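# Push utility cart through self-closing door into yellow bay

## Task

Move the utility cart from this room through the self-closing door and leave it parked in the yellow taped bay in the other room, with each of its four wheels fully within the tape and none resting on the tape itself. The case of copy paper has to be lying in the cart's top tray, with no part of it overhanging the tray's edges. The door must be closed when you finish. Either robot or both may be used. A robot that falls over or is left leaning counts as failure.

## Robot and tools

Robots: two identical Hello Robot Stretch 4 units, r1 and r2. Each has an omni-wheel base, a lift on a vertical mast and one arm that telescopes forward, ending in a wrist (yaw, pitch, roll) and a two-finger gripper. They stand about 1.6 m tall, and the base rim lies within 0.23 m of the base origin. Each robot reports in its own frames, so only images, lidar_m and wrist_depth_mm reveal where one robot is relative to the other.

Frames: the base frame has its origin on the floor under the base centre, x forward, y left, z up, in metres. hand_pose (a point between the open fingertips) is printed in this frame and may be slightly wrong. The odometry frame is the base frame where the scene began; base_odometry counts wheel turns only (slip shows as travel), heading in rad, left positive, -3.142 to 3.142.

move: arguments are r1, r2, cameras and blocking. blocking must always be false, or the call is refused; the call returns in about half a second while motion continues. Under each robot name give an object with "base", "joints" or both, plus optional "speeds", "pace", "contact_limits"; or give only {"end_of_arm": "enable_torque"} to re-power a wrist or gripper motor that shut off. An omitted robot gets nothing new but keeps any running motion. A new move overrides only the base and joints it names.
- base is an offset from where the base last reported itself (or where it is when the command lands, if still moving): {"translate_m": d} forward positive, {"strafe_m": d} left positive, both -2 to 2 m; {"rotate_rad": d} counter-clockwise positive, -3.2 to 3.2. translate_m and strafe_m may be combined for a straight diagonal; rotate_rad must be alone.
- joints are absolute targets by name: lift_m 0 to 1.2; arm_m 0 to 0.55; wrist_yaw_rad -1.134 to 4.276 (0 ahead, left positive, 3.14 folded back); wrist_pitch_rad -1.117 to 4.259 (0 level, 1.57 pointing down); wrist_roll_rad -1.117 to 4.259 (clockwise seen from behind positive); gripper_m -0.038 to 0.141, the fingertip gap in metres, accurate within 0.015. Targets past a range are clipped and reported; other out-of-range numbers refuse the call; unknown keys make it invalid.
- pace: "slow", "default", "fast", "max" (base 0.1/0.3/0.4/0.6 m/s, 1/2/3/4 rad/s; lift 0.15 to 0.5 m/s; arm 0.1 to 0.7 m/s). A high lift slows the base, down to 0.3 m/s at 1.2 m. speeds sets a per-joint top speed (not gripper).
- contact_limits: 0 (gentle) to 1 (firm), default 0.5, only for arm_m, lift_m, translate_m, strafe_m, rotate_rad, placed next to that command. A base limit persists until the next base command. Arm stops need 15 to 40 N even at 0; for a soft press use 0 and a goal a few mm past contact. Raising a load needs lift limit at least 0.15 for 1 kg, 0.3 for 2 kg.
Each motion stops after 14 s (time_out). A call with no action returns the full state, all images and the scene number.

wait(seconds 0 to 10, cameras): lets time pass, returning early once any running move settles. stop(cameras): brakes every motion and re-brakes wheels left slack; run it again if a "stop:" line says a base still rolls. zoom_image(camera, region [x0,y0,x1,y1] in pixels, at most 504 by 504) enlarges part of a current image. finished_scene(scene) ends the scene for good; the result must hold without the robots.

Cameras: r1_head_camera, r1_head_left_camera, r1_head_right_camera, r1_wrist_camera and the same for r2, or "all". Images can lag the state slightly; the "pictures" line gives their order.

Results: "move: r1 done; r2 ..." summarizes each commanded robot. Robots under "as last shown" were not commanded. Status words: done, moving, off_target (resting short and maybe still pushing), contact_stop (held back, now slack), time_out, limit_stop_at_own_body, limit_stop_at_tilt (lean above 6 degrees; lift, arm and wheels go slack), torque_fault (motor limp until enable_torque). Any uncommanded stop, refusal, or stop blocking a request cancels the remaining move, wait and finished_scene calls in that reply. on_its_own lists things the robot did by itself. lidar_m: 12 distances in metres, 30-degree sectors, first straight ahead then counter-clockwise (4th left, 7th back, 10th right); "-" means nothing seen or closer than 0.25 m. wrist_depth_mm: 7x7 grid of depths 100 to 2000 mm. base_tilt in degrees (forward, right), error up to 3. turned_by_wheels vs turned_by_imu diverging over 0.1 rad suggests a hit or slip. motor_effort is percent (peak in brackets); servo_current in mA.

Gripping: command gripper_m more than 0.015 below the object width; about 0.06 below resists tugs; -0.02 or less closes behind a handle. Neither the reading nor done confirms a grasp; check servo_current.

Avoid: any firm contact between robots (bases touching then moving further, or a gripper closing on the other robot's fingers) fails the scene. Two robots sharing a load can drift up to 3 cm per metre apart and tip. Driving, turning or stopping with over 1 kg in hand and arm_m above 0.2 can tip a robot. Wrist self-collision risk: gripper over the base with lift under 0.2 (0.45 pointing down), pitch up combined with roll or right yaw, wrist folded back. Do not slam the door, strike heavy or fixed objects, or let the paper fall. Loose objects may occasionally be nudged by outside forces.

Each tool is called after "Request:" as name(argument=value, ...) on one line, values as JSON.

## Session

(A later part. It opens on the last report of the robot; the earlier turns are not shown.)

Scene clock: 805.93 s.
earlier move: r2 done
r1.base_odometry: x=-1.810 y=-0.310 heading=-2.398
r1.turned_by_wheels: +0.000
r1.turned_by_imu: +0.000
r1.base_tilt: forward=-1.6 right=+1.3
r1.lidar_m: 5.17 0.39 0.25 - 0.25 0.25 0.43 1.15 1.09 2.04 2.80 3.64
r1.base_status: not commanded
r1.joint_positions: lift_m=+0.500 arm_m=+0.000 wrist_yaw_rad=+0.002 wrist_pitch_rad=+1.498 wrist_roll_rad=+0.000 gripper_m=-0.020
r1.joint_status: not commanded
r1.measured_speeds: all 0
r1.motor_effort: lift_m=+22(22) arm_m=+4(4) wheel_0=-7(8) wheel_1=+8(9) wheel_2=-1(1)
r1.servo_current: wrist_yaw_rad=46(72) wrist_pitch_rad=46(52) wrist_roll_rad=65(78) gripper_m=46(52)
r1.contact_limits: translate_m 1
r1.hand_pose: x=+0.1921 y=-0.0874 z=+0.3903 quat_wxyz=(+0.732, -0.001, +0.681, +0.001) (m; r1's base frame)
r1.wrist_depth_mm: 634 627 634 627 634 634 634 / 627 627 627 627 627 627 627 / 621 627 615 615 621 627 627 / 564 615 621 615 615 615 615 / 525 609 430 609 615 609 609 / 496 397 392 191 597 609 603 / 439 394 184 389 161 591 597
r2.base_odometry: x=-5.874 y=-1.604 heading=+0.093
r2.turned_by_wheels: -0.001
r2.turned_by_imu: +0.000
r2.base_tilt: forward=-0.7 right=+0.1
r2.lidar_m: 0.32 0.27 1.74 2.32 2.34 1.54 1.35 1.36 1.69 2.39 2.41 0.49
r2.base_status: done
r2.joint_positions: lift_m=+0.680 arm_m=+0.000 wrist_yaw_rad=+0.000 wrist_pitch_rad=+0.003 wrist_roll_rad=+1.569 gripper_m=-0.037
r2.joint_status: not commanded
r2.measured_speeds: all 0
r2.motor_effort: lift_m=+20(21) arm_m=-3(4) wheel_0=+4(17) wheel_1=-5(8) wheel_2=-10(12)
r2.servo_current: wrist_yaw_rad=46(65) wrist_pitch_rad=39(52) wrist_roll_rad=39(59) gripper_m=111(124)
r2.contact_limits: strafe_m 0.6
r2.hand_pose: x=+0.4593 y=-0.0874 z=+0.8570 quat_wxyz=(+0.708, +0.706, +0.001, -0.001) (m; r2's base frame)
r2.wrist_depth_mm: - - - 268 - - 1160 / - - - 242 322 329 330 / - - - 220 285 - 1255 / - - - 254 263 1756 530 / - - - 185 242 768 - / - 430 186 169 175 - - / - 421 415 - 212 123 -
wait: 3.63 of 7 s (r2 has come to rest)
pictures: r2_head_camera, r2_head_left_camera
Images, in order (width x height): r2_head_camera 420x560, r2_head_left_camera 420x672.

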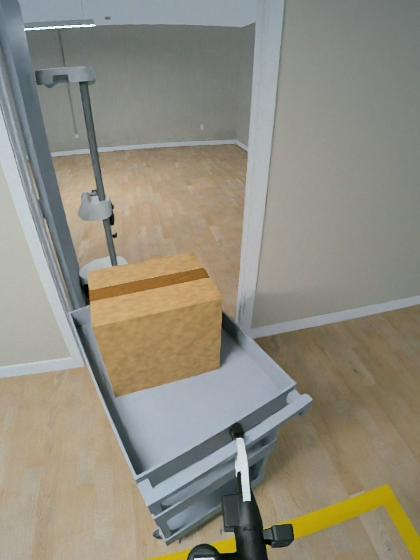

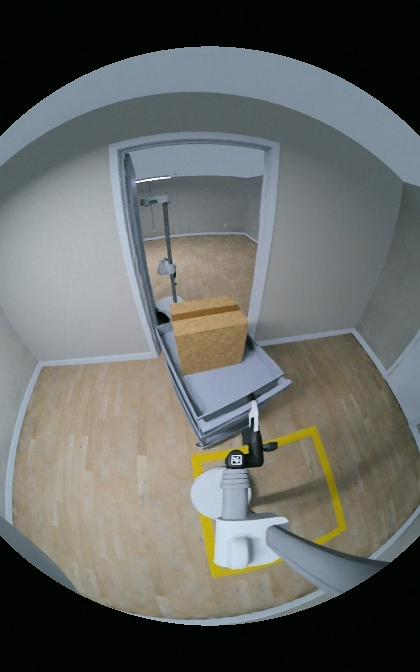

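Request:
move(blocking=false, r2={"base":{"translate_m":-0.74,"strafe_m":-0.44},"pace":"slow","contact_limits":{"translate_m":0.6}})

Request:
wait(seconds=10, cameras=["r2_head_camera","r2_head_left_camera","r2_head_right_camera"])

Scene clock: 819.33 s.
move: r2 moving
r1: as last shown
r1.base_tilt: forward=-1.6 right=+1.2
r1.lidar_m: 5.17 0.40 0.25 - 0.25 0.25 0.43 1.19 1.08 2.02 2.80 3.67
r1.servo_current: wrist_yaw_rad=59(65) wrist_pitch_rad=39(46) wrist_roll_rad=46(65) gripper_m=46(46)
r1.contact_limits: translate_m 1
r1.wrist_depth_mm: 621 634 627 627 634 627 627 / 627 634 634 634 634 627 621 / 621 615 627 621 621 615 615 / 564 621 615 615 609 615 615 / 530 609 430 603 615 615 609 / 492 399 394 191 603 603 603 / 436 392 184 389 160 603 597
r2.base_odometry: x=-5.885 y=-1.612 heading=+0.094
r2.turned_by_wheels: +0.001
r2.turned_by_imu: +0.001
r2.base_tilt: forward=-0.6 right=+0.1
r2.lidar_m: 0.30 0.30 1.78 2.33 2.34 1.54 1.34 1.35 1.68 2.39 2.44 0.45
r2.base_status: translate_m moving; strafe_m moving
r2.joint_positions: lift_m=+0.680 arm_m=+0.000 wrist_yaw_rad=+0.004 wrist_pitch_rad=+0.003 wrist_roll_rad=+1.569 gripper_m=-0.037
r2.joint_status: not commanded
r2.measured_speeds: translate_m=-0.048 strafe_m=-0.028 rotate_rad=+0.001 lift_m=+0.000 arm_m=+0.000 wrist_yaw_rad=+0.035 wrist_pitch_rad=+0.000 wrist_roll_rad=+0.000
r2.motor_effort: lift_m=+20(20) arm_m=-3(4) wheel_0=+6(8) wheel_1=-10(10) wheel_2=+16(16)
r2.servo_current: wrist_yaw_rad=52(59) wrist_pitch_rad=52(52) wrist_roll_rad=39(59) gripper_m=104(111)
r2.contact_limits: translate_m 0.6
r2.hand_pose: x=+0.4596 y=-0.0863 z=+0.8570 quat_wxyz=(+0.708, +0.706, +0.003, +0.000) (m; r2's base frame)
r2.wrist_depth_mm: - - - 265 - - 1182 / - - - 239 314 322 327 / - - - 218 282 1708 1205 / - - - 201 260 1756 - / - - - 186 243 798 - / - 436 185 170 178 - - / - - 415 - 214 121 -
pictures: none

Scene clock: 828.60 s.
earlier move: r2 done
r1.base_odometry: x=-1.810 y=-0.310 heading=-2.398
r1.turned_by_wheels: +0.000
r1.turned_by_imu: -0.001
r1.base_tilt: forward=-1.6 right=+1.3
r1.lidar_m: 5.16 0.41 0.25 - 0.25 0.25 0.44 2.02 1.08 2.02 2.78 3.65
r1.base_status: not commanded
r1.joint_positions: lift_m=+0.500 arm_m=+0.000 wrist_yaw_rad=+0.002 wrist_pitch_rad=+1.498 wrist_roll_rad=+0.000 gripper_m=-0.020
r1.joint_status: not commanded
r1.measured_speeds: all 0
r1.motor_effort: lift_m=+22(22) arm_m=+4(4) wheel_0=-8(8) wheel_1=+8(9) wheel_2=-1(1)
r1.servo_current: wrist_yaw_rad=65(78) wrist_pitch_rad=39(52) wrist_roll_rad=39(72) gripper_m=39(52)
r1.contact_limits: translate_m 1
r1.hand_pose: x=+0.1921 y=-0.0874 z=+0.3903 quat_wxyz=(+0.732, -0.001, +0.681, +0.001) (m; r1's base frame)
r1.wrist_depth_mm: 634 627 634 627 634 627 627 / 621 634 634 627 627 627 627 / 627 621 621 615 621 621 621 / 559 615 609 621 609 609 609 / 530 609 430 603 609 609 609 / 496 399 397 191 597 597 603 / 436 389 183 389 161 603 597
r2.base_odometry: x=-6.569 y=-2.111 heading=+0.093
r2.turned_by_wheels: -0.001
r2.turned_by_imu: -0.002
r2.base_tilt: forward=-0.7 right=+0.1
r2.lidar_m: 0.35 0.37 2.75 2.60 1.03 0.64 0.55 0.56 0.71 1.34 2.15 0.44
r2.base_status: done
r2.joint_positions: lift_m=+0.680 arm_m=+0.000 wrist_yaw_rad=+0.000 wrist_pitch_rad=+0.003 wrist_roll_rad=+1.569 gripper_m=-0.037
r2.joint_status: not commanded
r2.measured_speeds: all 0
r2.motor_effort: lift_m=+20(21) arm_m=-3(4) wheel_0=+0(10) wheel_1=-5(11) wheel_2=+7(19)
r2.servo_current: wrist_yaw_rad=33(78) wrist_pitch_rad=46(52) wrist_roll_rad=39(65) gripper_m=104(117)
r2.contact_limits: translate_m 0.6
r2.hand_pose: x=+0.4593 y=-0.0873 z=+0.8570 quat_wxyz=(+0.708, +0.706, +0.001, -0.001) (m; r2's base frame)
r2.wrist_depth_mm: - - - 249 282 287 287 / - - - 263 271 1576 1182 / - - - 251 256 1708 500 / - - - 187 246 842 - / - 442 445 179 236 831 - / 1921 439 185 172 179 - - / 1983 1921 436 - 221 - -
wait: 9.27 of 10 s (r2 has come to rest)
pictures: r2_head_camera, r2_head_left_camera, r2_head_right_camera
Images, in order (width x height): r2_head_camera 420x560, r2_head_left_camera 420x672, r2_head_right_camera 420x672.

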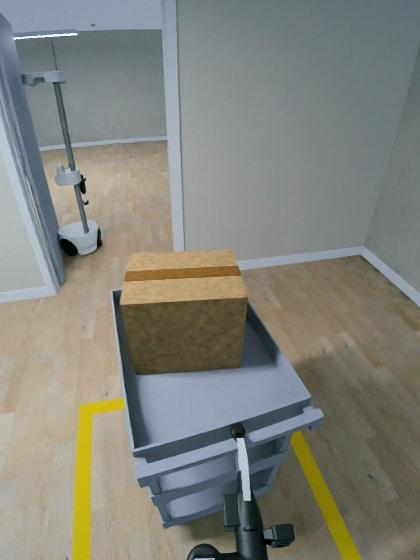

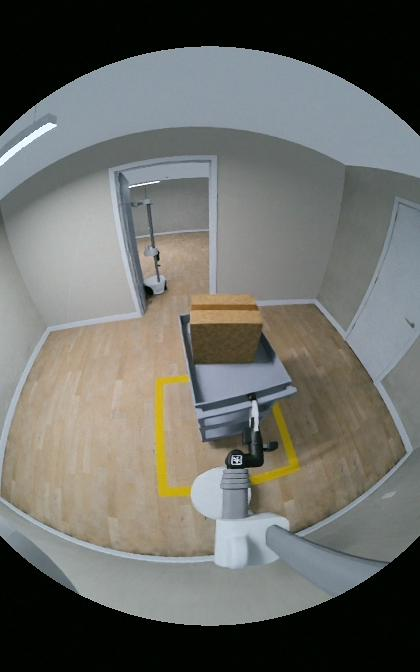

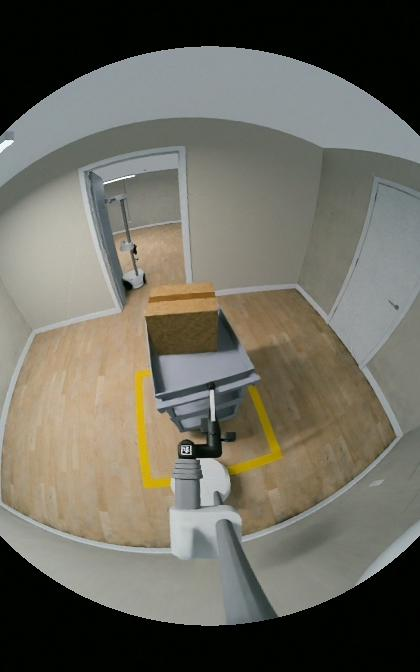

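Request:
move(blocking=false, r2={"base":{"translate_m":-0.12,"strafe_m":-0.02},"pace":"slow","contact_limits":{"translate_m":0.6}}, r1={"base":{"translate_m":0.6,"strafe_m":-0.18},"joints":{"wrist_pitch_rad":0.0},"pace":"slow","contact_limits":{"translate_m":0.8}})

Request:
wait(seconds=4, cameras=["r2_head_camera"])

Request:
wait(seconds=6, cameras=["r2_head_camera","r2_head_left_camera","r1_head_left_camera"])

Scene clock: 839.27 s.
move: r1 moving; r2 moving
r1.base_odometry: x=-1.822 y=-0.316 heading=-2.397
r1.turned_by_wheels: +0.001
r1.turned_by_imu: +0.000
r1.base_tilt: forward=-1.6 right=+1.3
r1.lidar_m: 5.15 0.36 0.25 - 0.25 0.25 0.41 2.07 1.10 2.07 2.81 3.66
r1.base_status: translate_m moving; strafe_m moving
r1.joint_positions: lift_m=+0.500 arm_m=+0.000 wrist_yaw_rad=+0.002 wrist_pitch_rad=+1.097 wrist_roll_rad=+0.000 gripper_m=-0.020
r1.joint_status: wrist_pitch_rad moving
r1.measured_speeds: translate_m=+0.048 strafe_m=-0.015 rotate_rad=-0.003 lift_m=+0.000 arm_m=+0.000 wrist_yaw_rad=+0.000 wrist_pitch_rad=-1.710 wrist_roll_rad=+0.000
r1.motor_effort: lift_m=+22(22) arm_m=+4(4) wheel_0=+3(6) wheel_1=+11(11) wheel_2=-4(6)
r1.servo_current: wrist_yaw_rad=59(59) wrist_pitch_rad=111(111) wrist_roll_rad=46(65) gripper_m=46(46)
r1.contact_limits: translate_m 0.8
r1.hand_pose: x=+0.3027 y=-0.0871 z=+0.4213 quat_wxyz=(+0.853, -0.001, +0.521, +0.001) (m; r1's base frame)
r1.wrist_depth_mm: 866 878 854 854 866 866 842 / 831 809 809 809 798 798 798 / 750 759 750 741 750 741 750 / 691 707 691 699 699 691 691 / 668 654 661 654 654 654 647 / 621 615 609 192 615 615 615 / 539 591 179 183 161 585 585
r2.base_odometry: x=-6.582 y=-2.114 heading=+0.093
r2.turned_by_wheels: +0.000
r2.turned_by_imu: +0.000
r2.base_tilt: forward=-0.7 right=+0.0
r2.lidar_m: 0.33 0.35 2.76 2.60 1.03 0.62 0.54 0.53 0.68 1.29 2.14 0.46
r2.base_status: translate_m moving; strafe_m moving
r2.joint_positions: lift_m=+0.680 arm_m=+0.000 wrist_yaw_rad=+0.000 wrist_pitch_rad=+0.003 wrist_roll_rad=+1.569 gripper_m=-0.037
r2.joint_status: not commanded
r2.measured_speeds: translate_m=-0.049 strafe_m=-0.008 rotate_rad=+0.002 lift_m=+0.000 arm_m=+0.000 wrist_yaw_rad=+0.000 wrist_pitch_rad=+0.000 wrist_roll_rad=+0.000
r2.motor_effort: lift_m=+20(20) arm_m=-4(4) wheel_0=-5(13) wheel_1=-10(10) wheel_2=+11(13)
r2.servo_current: wrist_yaw_rad=39(52) wrist_pitch_rad=39(46) wrist_roll_rad=46(59) gripper_m=104(111)
r2.contact_limits: translate_m 0.6
r2.hand_pose: x=+0.4593 y=-0.0873 z=+0.8570 quat_wxyz=(+0.708, +0.706, +0.001, -0.001) (m; r2's base frame)
r2.wrist_depth_mm: - - - 262 277 285 285 / - - - 260 266 1708 1182 / - - - 193 254 1756 - / - - - 186 244 820 - / - 445 442 179 237 820 - / 1921 439 184 172 179 - - / 1921 1921 439 - 220 - -
pictures: none

Scene clock: 841.27 s.
earlier move: r1 moving; r2 done
r1.base_odometry: x=-1.992 y=-0.399 heading=-2.397
r1.turned_by_wheels: +0.000
r1.turned_by_imu: +0.000
r1.base_tilt: forward=-1.6 right=+1.3
r1.lidar_m: 4.98 3.17 0.25 - 0.25 0.25 0.56 1.24 1.13 2.59 2.73 3.58
r1.base_status: translate_m moving; strafe_m moving
r1.joint_positions: lift_m=+0.500 arm_m=+0.000 wrist_yaw_rad=+0.002 wrist_pitch_rad=+0.007 wrist_roll_rad=+0.000 gripper_m=-0.020
r1.joint_status: all done
r1.measured_speeds: translate_m=+0.097 strafe_m=-0.028 rotate_rad=+0.005 lift_m=+0.000 arm_m=+0.000 wrist_yaw_rad=+0.000 wrist_pitch_rad=+0.000 wrist_roll_rad=+0.000
r1.motor_effort: lift_m=+22(22) arm_m=+4(4) wheel_0=+3(6) wheel_1=+9(12) wheel_2=-2(7)
r1.servo_current: wrist_yaw_rad=59(65) wrist_pitch_rad=52(150) wrist_roll_rad=46(65) gripper_m=39(46)
r1.contact_limits: translate_m 0.8
r1.hand_pose: x=+0.4595 y=-0.0867 z=+0.6759 quat_wxyz=(+1.000, +0.000, +0.004, +0.001) (m; r1's base frame)
r1.wrist_depth_mm: - - - - - - - / - - - - - - - / - - - - - - - / - - - - - - - / - - - - - - - / - - - 191 - - - / 1708 1661 177 1618 153 1576 1576
r2.base_odometry: x=-6.687 y=-2.142 heading=+0.093
r2.turned_by_wheels: +0.000
r2.turned_by_imu: +0.000
r2.base_tilt: forward=-0.7 right=+0.1
r2.lidar_m: 0.37 0.39 2.88 2.62 0.82 0.47 0.43 0.44 0.56 1.05 2.16 0.44
r2.base_status: done
r2.joint_positions: lift_m=+0.680 arm_m=+0.000 wrist_yaw_rad=-0.003 wrist_pitch_rad=+0.003 wrist_roll_rad=+1.569 gripper_m=-0.037
r2.joint_status: not commanded
r2.measured_speeds: all 0
r2.motor_effort: lift_m=+20(21) arm_m=-4(4) wheel_0=-9(13) wheel_1=-5(10) wheel_2=+5(13)
r2.servo_current: wrist_yaw_rad=52(52) wrist_pitch_rad=39(46) wrist_roll_rad=59(59) gripper_m=104(111)
r2.contact_limits: translate_m 0.6
r2.hand_pose: x=+0.4590 y=-0.0883 z=+0.8570 quat_wxyz=(+0.708, +0.706, +0.000, -0.002) (m; r2's base frame)
r2.wrist_depth_mm: - - - 196 260 285 283 / - - - 249 252 1756 1160 / - - - 185 246 1756 - / - - 442 181 240 831 - / - 445 445 177 235 768 - / - 449 185 171 179 - - / - - 452 - 224 - -
wait: 2.00 of 4 s (r2 has come to rest)
pictures: r2_head_camera
Images, in order (width x height): r2_head_camera 420x560.

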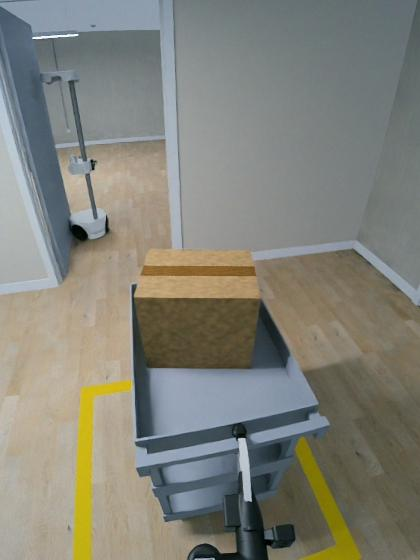

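Scene clock: 846.27 s.
earlier move: r1 done
r1.base_odometry: x=-2.374 y=-0.584 heading=-2.398
r1.turned_by_wheels: +0.000
r1.turned_by_imu: +0.000
r1.base_tilt: forward=-1.6 right=+1.3
r1.lidar_m: 4.57 3.34 2.33 2.19 1.85 1.25 0.38 0.36 1.63 2.53 2.57 3.38
r1.base_status: done
r1.joint_positions: lift_m=+0.500 arm_m=+0.000 wrist_yaw_rad=+0.002 wrist_pitch_rad=+0.007 wrist_roll_rad=+0.000 gripper_m=-0.020
r1.joint_status: all done
r1.measured_speeds: all 0
r1.motor_effort: lift_m=+22(22) arm_m=+4(4) wheel_0=+2(6) wheel_1=+3(12) wheel_2=-1(7)
r1.servo_current: wrist_yaw_rad=72(72) wrist_pitch_rad=46(150) wrist_roll_rad=52(78) gripper_m=39(52)
r1.contact_limits: translate_m 0.8
r1.hand_pose: x=+0.4595 y=-0.0867 z=+0.6760 quat_wxyz=(+1.000, +0.000, +0.003, +0.001) (m; r1's base frame)
r1.wrist_depth_mm: - - - - - - - / - - - - - - - / - - - - - - - / - - - - - - - / - - - - - - - / - - - 190 - - - / 1661 1618 177 1618 153 1576 1576
r2.base_odometry: x=-6.687 y=-2.142 heading=+0.093
r2.turned_by_wheels: +0.000
r2.turned_by_imu: +0.001
r2.base_tilt: forward=-0.7 right=+0.1
r2.lidar_m: 0.36 0.38 2.87 2.60 0.82 0.49 0.44 0.43 0.51 1.05 2.15 0.44
r2.base_status: done
r2.joint_positions: lift_m=+0.680 arm_m=+0.000 wrist_yaw_rad=-0.003 wrist_pitch_rad=+0.003 wrist_roll_rad=+1.569 gripper_m=-0.037
r2.joint_status: not commanded
r2.measured_speeds: all 0
r2.motor_effort: lift_m=+20(21) arm_m=-4(4) wheel_0=-9(13) wheel_1=-5(10) wheel_2=+5(13)
r2.servo_current: wrist_yaw_rad=52(65) wrist_pitch_rad=39(52) wrist_roll_rad=52(65) gripper_m=104(117)
r2.contact_limits: translate_m 0.6
r2.hand_pose: x=+0.4590 y=-0.0883 z=+0.8570 quat_wxyz=(+0.708, +0.706, +0.000, -0.002) (m; r2's base frame)
r2.wrist_depth_mm: - - - 196 262 283 282 / - - - 250 253 1661 1182 / - - - 185 246 1756 - / - - 445 181 240 854 - / - 445 445 177 235 768 - / - 452 184 171 179 - - / - - 452 - 224 - -
wait: 5.00 of 6 s (r1 has come to rest)
pictures: r1_head_left_camera, r2_head_camera, r2_head_left_camera
Images, in order (width x height): r1_head_left_camera 420x672, r2_head_camera 420x560, r2_head_left_camera 420x672.

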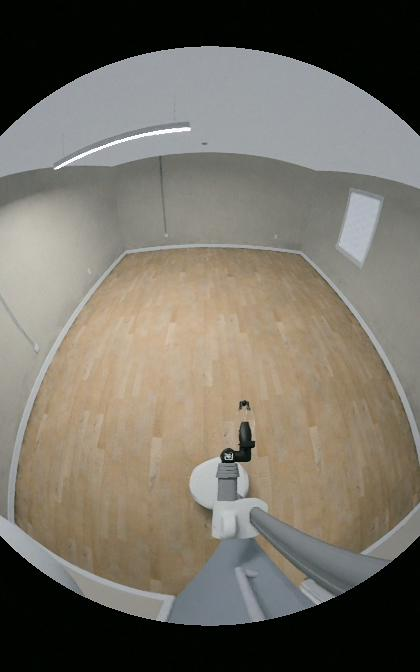

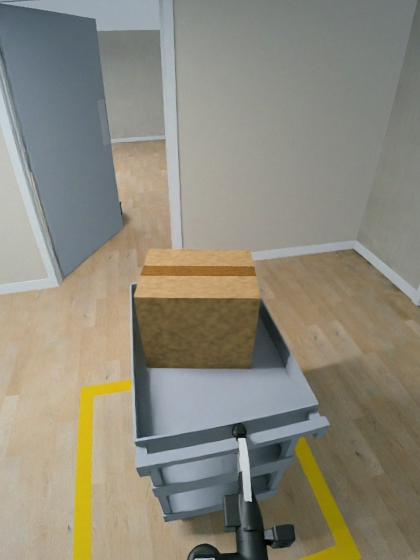

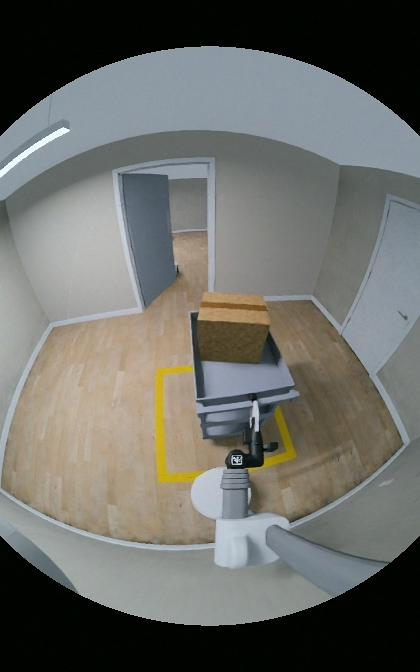

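Request:
move(blocking=false, r2={"joints":{"gripper_m":0.1}}, r1={"base":{"translate_m":0.8},"pace":"slow","contact_limits":{"translate_m":0.8}})

Request:
wait(seconds=3, cameras=[])

Request:
move(blocking=false, r2={"base":{"translate_m":-0.13,"strafe_m":0.0},"pace":"slow"})

Request:
wait(seconds=4, cameras=["r2_head_camera"])

Request:
wait(seconds=5, cameras=["r2_head_camera","r2_head_left_camera"])

Scene clock: 859.13 s.
move: r1 moving; r2 moving
r1.base_odometry: x=-2.383 y=-0.592 heading=-2.397
r1.turned_by_wheels: +0.000
r1.turned_by_imu: +0.000
r1.base_tilt: forward=-1.6 right=+1.3
r1.lidar_m: 4.58 3.35 2.34 2.19 1.83 1.29 1.20 1.24 1.66 2.52 2.58 3.37
r1.base_status: translate_m moving
r1.joint_positions: lift_m=+0.500 arm_m=+0.000 wrist_yaw_rad=+0.002 wrist_pitch_rad=+0.007 wrist_roll_rad=+0.000 gripper_m=-0.020
r1.joint_status: not commanded
r1.measured_speeds: translate_m=+0.049 strafe_m=+0.000 rotate_rad=+0.000 lift_m=+0.000 arm_m=+0.000 wrist_yaw_rad=+0.000 wrist_pitch_rad=+0.000 wrist_roll_rad=+0.000
r1.motor_effort: lift_m=+22(22) arm_m=+4(4) wheel_0=+6(6) wheel_1=+4(6) wheel_2=-5(6)
r1.servo_current: wrist_yaw_rad=46(59) wrist_pitch_rad=46(59) wrist_roll_rad=46(65) gripper_m=39(46)
r1.contact_limits: translate_m 0.8
r1.hand_pose: x=+0.4595 y=-0.0867 z=+0.6760 quat_wxyz=(+1.000, +0.000, +0.003, +0.001) (m; r1's base frame)
r1.wrist_depth_mm: - - - - - - - / - - - - - - - / - - - - - - - / - - - - - - - / - - - - - - - / - - - 190 - - - / 1708 1618 178 1576 153 1537 1576
r2.base_odometry: x=-6.687 y=-2.142 heading=+0.093
r2.turned_by_wheels: +0.000
r2.turned_by_imu: +0.001
r2.base_tilt: forward=-0.7 right=+0.1
r2.lidar_m: 0.35 0.34 2.89 2.58 0.82 0.51 0.44 0.44 0.54 1.07 2.16 0.41
r2.base_status: not commanded
r2.joint_positions: lift_m=+0.680 arm_m=+0.000 wrist_yaw_rad=-0.005 wrist_pitch_rad=+0.003 wrist_roll_rad=+1.569 gripper_m=-0.012
r2.joint_status: gripper_m moving
r2.measured_speeds: all 0
r2.motor_effort: lift_m=+20(20) arm_m=-3(4) wheel_0=-8(9) wheel_1=-4(5) wheel_2=+2(5)
r2.servo_current: wrist_yaw_rad=46(52) wrist_pitch_rad=39(46) wrist_roll_rad=46(46) gripper_m=78(104)
r2.contact_limits: translate_m 0.6
r2.hand_pose: x=+0.4588 y=-0.0890 z=+0.8570 quat_wxyz=(+0.708, +0.706, -0.001, -0.003) (m; r2's base frame)
r2.wrist_depth_mm: - - - 254 267 279 282 / - - - 255 259 1708 1205 / - - - 249 251 1708 - / - - 445 185 244 842 - / - 449 449 181 237 820 - / - 452 190 175 180 - - / - - 452 - - - -
pictures: none

Scene clock: 860.67 s.
earlier move: r1 moving; r2 done
r1.base_odometry: x=-2.487 y=-0.688 heading=-2.397
r1.turned_by_wheels: +0.000
r1.turned_by_imu: +0.000
r1.base_tilt: forward=-1.6 right=+1.3
r1.lidar_m: 4.42 3.38 2.36 2.18 2.06 1.44 1.33 1.38 1.85 2.52 2.58 3.33
r1.base_status: translate_m moving
r1.joint_positions: lift_m=+0.500 arm_m=+0.000 wrist_yaw_rad=+0.002 wrist_pitch_rad=+0.007 wrist_roll_rad=+0.000 gripper_m=-0.020
r1.joint_status: not commanded
r1.measured_speeds: translate_m=+0.100 strafe_m=+0.000 rotate_rad=-0.001 lift_m=+0.000 arm_m=+0.000 wrist_yaw_rad=+0.000 wrist_pitch_rad=+0.000 wrist_roll_rad=+0.000
r1.motor_effort: lift_m=+22(22) arm_m=+4(4) wheel_0=+2(7) wheel_1=+3(6) wheel_2=-4(7)
r1.servo_current: wrist_yaw_rad=52(65) wrist_pitch_rad=52(59) wrist_roll_rad=52(65) gripper_m=46(46)
r1.contact_limits: translate_m 0.8
r1.hand_pose: x=+0.4595 y=-0.0867 z=+0.6760 quat_wxyz=(+1.000, +0.000, +0.003, +0.001) (m; r1's base frame)
r1.wrist_depth_mm: - - - - - - - / - - - - - - - / - - - - - - - / - - - - - - - / - - - - - - - / - - - 191 - - - / 1661 1576 178 1576 153 1537 1576
r2.base_odometry: x=-6.687 y=-2.142 heading=+0.093
r2.turned_by_wheels: +0.000
r2.turned_by_imu: +0.000
r2.base_tilt: forward=-0.7 right=+0.0
r2.lidar_m: 0.36 0.39 2.89 2.60 0.82 0.50 0.45 0.45 0.54 1.05 2.17 0.46
r2.base_status: not commanded
r2.joint_positions: lift_m=+0.680 arm_m=+0.000 wrist_yaw_rad=-0.005 wrist_pitch_rad=+0.003 wrist_roll_rad=+1.569 gripper_m=+0.100
r2.joint_status: all done
r2.measured_speeds: all 0
r2.motor_effort: lift_m=+20(20) arm_m=-3(4) wheel_0=-7(9) wheel_1=-3(5) wheel_2=+1(5)
r2.servo_current: wrist_yaw_rad=59(65) wrist_pitch_rad=46(46) wrist_roll_rad=39(59) gripper_m=52(137)
r2.contact_limits: translate_m 0.6
r2.hand_pose: x=+0.4588 y=-0.0890 z=+0.8570 quat_wxyz=(+0.708, +0.706, -0.001, -0.003) (m; r2's base frame)
r2.wrist_depth_mm: - - - 256 277 285 283 / - - - 262 266 1661 1182 / - - - 256 259 1708 - / - - 452 194 251 842 - / - 459 455 188 245 831 - / - 459 194 184 183 798 - / - - 459 - 233 - -
wait: 1.53 of 3 s (r2 has come to rest)
pictures: none
No camera images: "cameras" was empty.

Scene clock: 861.17 s.
earlier move: r1 moving
move: r2 moving
r1.base_odometry: x=-2.523 y=-0.722 heading=-2.397
r1.turned_by_wheels: +0.000
r1.turned_by_imu: +0.000
r1.base_tilt: forward=-1.6 right=+1.3
r1.lidar_m: 4.37 3.37 2.36 2.19 2.11 1.49 1.39 1.44 1.94 2.52 2.58 3.37
r1.base_status: translate_m moving
r1.joint_positions: lift_m=+0.500 arm_m=+0.000 wrist_yaw_rad=+0.002 wrist_pitch_rad=+0.007 wrist_roll_rad=+0.000 gripper_m=-0.020
r1.joint_status: not commanded
r1.measured_speeds: translate_m=+0.101 strafe_m=+0.001 rotate_rad=-0.004 lift_m=+0.000 arm_m=+0.000 wrist_yaw_rad=+0.000 wrist_pitch_rad=+0.000 wrist_roll_rad=+0.000
r1.motor_effort: lift_m=+22(22) arm_m=+4(4) wheel_0=+5(7) wheel_1=+3(5) wheel_2=-4(5)
r1.servo_current: wrist_yaw_rad=39(59) wrist_pitch_rad=46(59) wrist_roll_rad=65(65) gripper_m=46(46)
r1.contact_limits: translate_m 0.8
r1.hand_pose: x=+0.4595 y=-0.0867 z=+0.6760 quat_wxyz=(+1.000, +0.000, +0.003, +0.001) (m; r1's base frame)
r1.wrist_depth_mm: - - - - - - - / - - - - - - - / - - - - - - - / - - - - - - - / - - - - - - - / - - - 191 - - - / 1708 1576 178 1576 153 1537 1576
r2.base_odometry: x=-6.699 y=-2.143 heading=+0.092
r2.turned_by_wheels: +0.000
r2.turned_by_imu: +0.000
r2.base_tilt: forward=-0.7 right=+0.1
r2.lidar_m: 0.38 0.40 2.89 2.61 0.80 0.49 0.40 0.42 0.53 1.05 2.17 0.48
r2.base_status: translate_m moving; strafe_m moving
r2.joint_positions: lift_m=+0.680 arm_m=+0.000 wrist_yaw_rad=-0.003 wrist_pitch_rad=+0.003 wrist_roll_rad=+1.569 gripper_m=+0.100
r2.joint_status: not commanded
r2.measured_speeds: translate_m=-0.047 strafe_m=+0.000 rotate_rad=+0.000 lift_m=+0.000 arm_m=+0.000 wrist_yaw_rad=+0.000 wrist_pitch_rad=+0.000 wrist_roll_rad=+0.000
r2.motor_effort: lift_m=+18(20) arm_m=-4(4) wheel_0=-5(10) wheel_1=-6(7) wheel_2=+9(9)
r2.servo_current: wrist_yaw_rad=39(59) wrist_pitch_rad=46(46) wrist_roll_rad=46(59) gripper_m=52(59)
r2.hand_pose: x=+0.4590 y=-0.0882 z=+0.8573 quat_wxyz=(+0.708, +0.706, +0.000, -0.002) (m; r2's base frame)
r2.wrist_depth_mm: - - - 266 283 300 296 / - - - 270 273 1708 1160 / - - - 263 267 1618 - / - - 462 257 259 842 - / - 466 466 251 252 842 - / - - 195 190 195 - - / - - 473 - 243 - -
pictures: none

Scene clock: 863.23 s.
earlier move: r1 moving; r2 done
r1.base_odometry: x=-2.675 y=-0.862 heading=-2.397
r1.turned_by_wheels: +0.000
r1.turned_by_imu: +0.000
r1.base_tilt: forward=-1.6 right=+1.3
r1.lidar_m: 4.18 3.42 2.37 2.23 2.30 1.69 1.61 1.64 2.17 2.48 2.52 3.33
r1.base_status: translate_m moving
r1.joint_positions: lift_m=+0.500 arm_m=+0.000 wrist_yaw_rad=+0.002 wrist_pitch_rad=+0.007 wrist_roll_rad=+0.000 gripper_m=-0.020
r1.joint_status: not commanded
r1.measured_speeds: translate_m=+0.101 strafe_m=+0.001 rotate_rad=-0.003 lift_m=+0.000 arm_m=+0.000 wrist_yaw_rad=+0.000 wrist_pitch_rad=+0.000 wrist_roll_rad=+0.000
r1.motor_effort: lift_m=+22(22) arm_m=+4(4) wheel_0=+4(7) wheel_1=+3(6) wheel_2=-6(6)
r1.servo_current: wrist_yaw_rad=46(65) wrist_pitch_rad=46(59) wrist_roll_rad=65(65) gripper_m=46(52)
r1.contact_limits: translate_m 0.8
r1.hand_pose: x=+0.4595 y=-0.0867 z=+0.6760 quat_wxyz=(+1.000, +0.000, +0.003, +0.001) (m; r1's base frame)
r1.wrist_depth_mm: - - - - - - - / - - - - - - - / - - - - - - - / - - - - - - - / - - - - - - - / - - - 191 - - - / 1661 1576 177 1576 153 1537 1576
r2.base_odometry: x=-6.816 y=-2.154 heading=+0.093
r2.turned_by_wheels: +0.000
r2.turned_by_imu: +0.000
r2.base_tilt: forward=-0.7 right=+0.1
r2.lidar_m: 0.50 0.50 2.90 2.58 0.59 0.35 0.31 0.30 0.39 0.76 2.18 0.56
r2.base_status: done
r2.joint_positions: lift_m=+0.680 arm_m=+0.000 wrist_yaw_rad=-0.003 wrist_pitch_rad=+0.003 wrist_roll_rad=+1.569 gripper_m=+0.100
r2.joint_status: not commanded
r2.measured_speeds: all 0
r2.motor_effort: lift_m=+18(20) arm_m=-4(4) wheel_0=-4(10) wheel_1=-4(8) wheel_2=+6(11)
r2.servo_current: wrist_yaw_rad=59(59) wrist_pitch_rad=46(46) wrist_roll_rad=39(59) gripper_m=52(59)
r2.hand_pose: x=+0.4590 y=-0.0882 z=+0.8573 quat_wxyz=(+0.708, +0.706, +0.000, -0.002) (m; r2's base frame)
r2.wrist_depth_mm: - - - 366 - 1661 1160 / - - - 397 404 430 407 / - - - 384 - 798 - / - - 580 377 976 - - / - - 580 368 373 - - / - - 195 304 193 - - / - - 597 - - - -
wait: 2.07 of 4 s (r2 has come to rest)
pictures: r2_head_camera
Images, in order (width x height): r2_head_camera 420x560.

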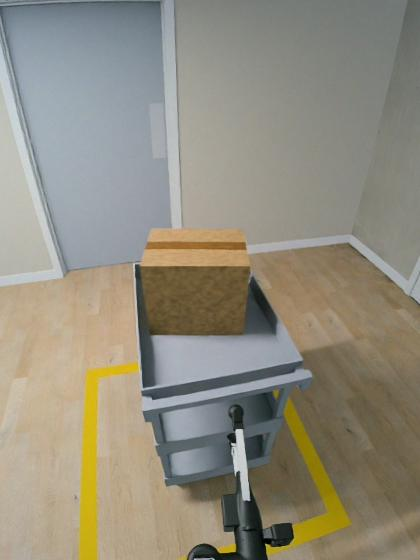

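Scene clock: 867.90 s.
earlier move: r1 done
r1.base_odometry: x=-2.962 y=-1.126 heading=-2.397
r1.turned_by_wheels: +0.000
r1.turned_by_imu: +0.000
r1.base_tilt: forward=-1.5 right=+1.3
r1.lidar_m: 3.77 3.41 2.38 2.25 2.32 2.13 1.97 2.01 2.63 2.44 2.52 3.31
r1.base_status: done
r1.joint_positions: lift_m=+0.500 arm_m=+0.000 wrist_yaw_rad=+0.002 wrist_pitch_rad=+0.007 wrist_roll_rad=+0.000 gripper_m=-0.020
r1.joint_status: not commanded
r1.measured_speeds: all 0
r1.motor_effort: lift_m=+22(22) arm_m=+4(4) wheel_0=+4(8) wheel_1=+2(7) wheel_2=-2(6)
r1.servo_current: wrist_yaw_rad=59(72) wrist_pitch_rad=46(59) wrist_roll_rad=46(65) gripper_m=52(52)
r1.contact_limits: translate_m 0.8
r1.hand_pose: x=+0.4595 y=-0.0867 z=+0.6760 quat_wxyz=(+1.000, +0.000, +0.003, +0.001) (m; r1's base frame)
r1.wrist_depth_mm: - - - - - - - / - - - - - - - / - - - - - - - / - - - - - - - / - - - - - - - / - - - 191 - - - / 1708 1537 178 1576 153 1537 1576
r2.base_odometry: x=-6.816 y=-2.154 heading=+0.093
r2.turned_by_wheels: +0.000
r2.turned_by_imu: +0.001
r2.base_tilt: forward=-0.7 right=+0.1
r2.lidar_m: 0.48 0.53 2.87 2.58 0.60 0.35 0.31 0.31 0.39 0.74 2.17 0.57
r2.base_status: done
r2.joint_positions: lift_m=+0.680 arm_m=+0.000 wrist_yaw_rad=-0.003 wrist_pitch_rad=+0.003 wrist_roll_rad=+1.569 gripper_m=+0.100
r2.joint_status: not commanded
r2.measured_speeds: all 0
r2.motor_effort: lift_m=+18(20) arm_m=-4(4) wheel_0=-4(10) wheel_1=-4(8) wheel_2=+6(11)
r2.servo_current: wrist_yaw_rad=65(65) wrist_pitch_rad=39(46) wrist_roll_rad=39(59) gripper_m=59(59)
r2.hand_pose: x=+0.4590 y=-0.0882 z=+0.8573 quat_wxyz=(+0.708, +0.706, +0.000, -0.002) (m; r2's base frame)
r2.wrist_depth_mm: - - - 364 - 1708 1182 / - - - 397 402 424 404 / - - - 387 - 809 - / - - 569 377 991 - - / - - 580 368 370 - - / - - 195 304 192 - - / - - 591 - - - -
wait: 4.67 of 5 s (r1 has come to rest)
pictures: r2_head_camera, r2_head_left_camera
Images, in order (width x height): r2_head_camera 420x560, r2_head_left_camera 420x672.

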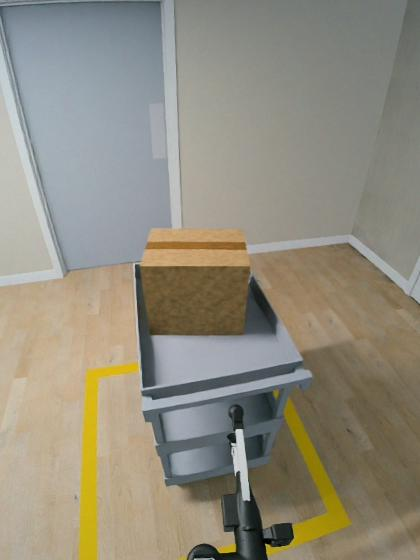

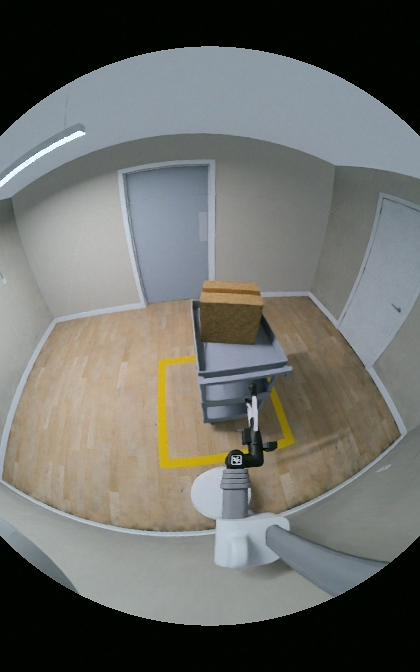

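Request:
zoom_image(camera="r2_head_camera", region=[80, 210, 360, 540])

Request:
zoom_image(camera="r2_head_left_camera", region=[150, 260, 310, 480])

Scaled by 1.527 from the camera's 420x560 image, which has a finer 1200x1600 frame.

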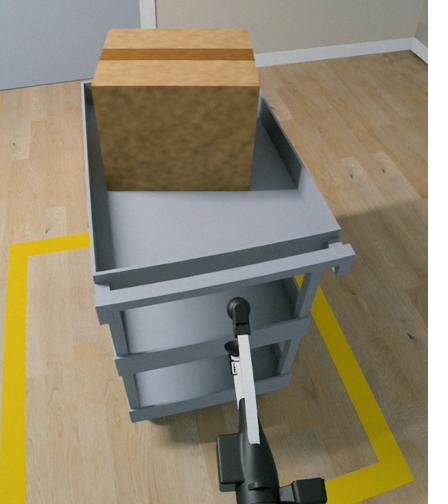

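Scaled by 2.291 from the camera's 420x672 image, which has a finer 600x960 frame.

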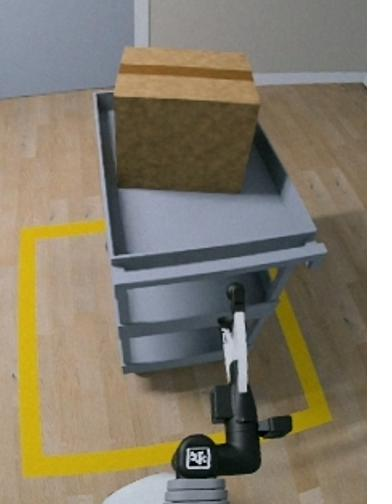

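Request:
finished_scene(scene=2)

The scene is finished: the task was done.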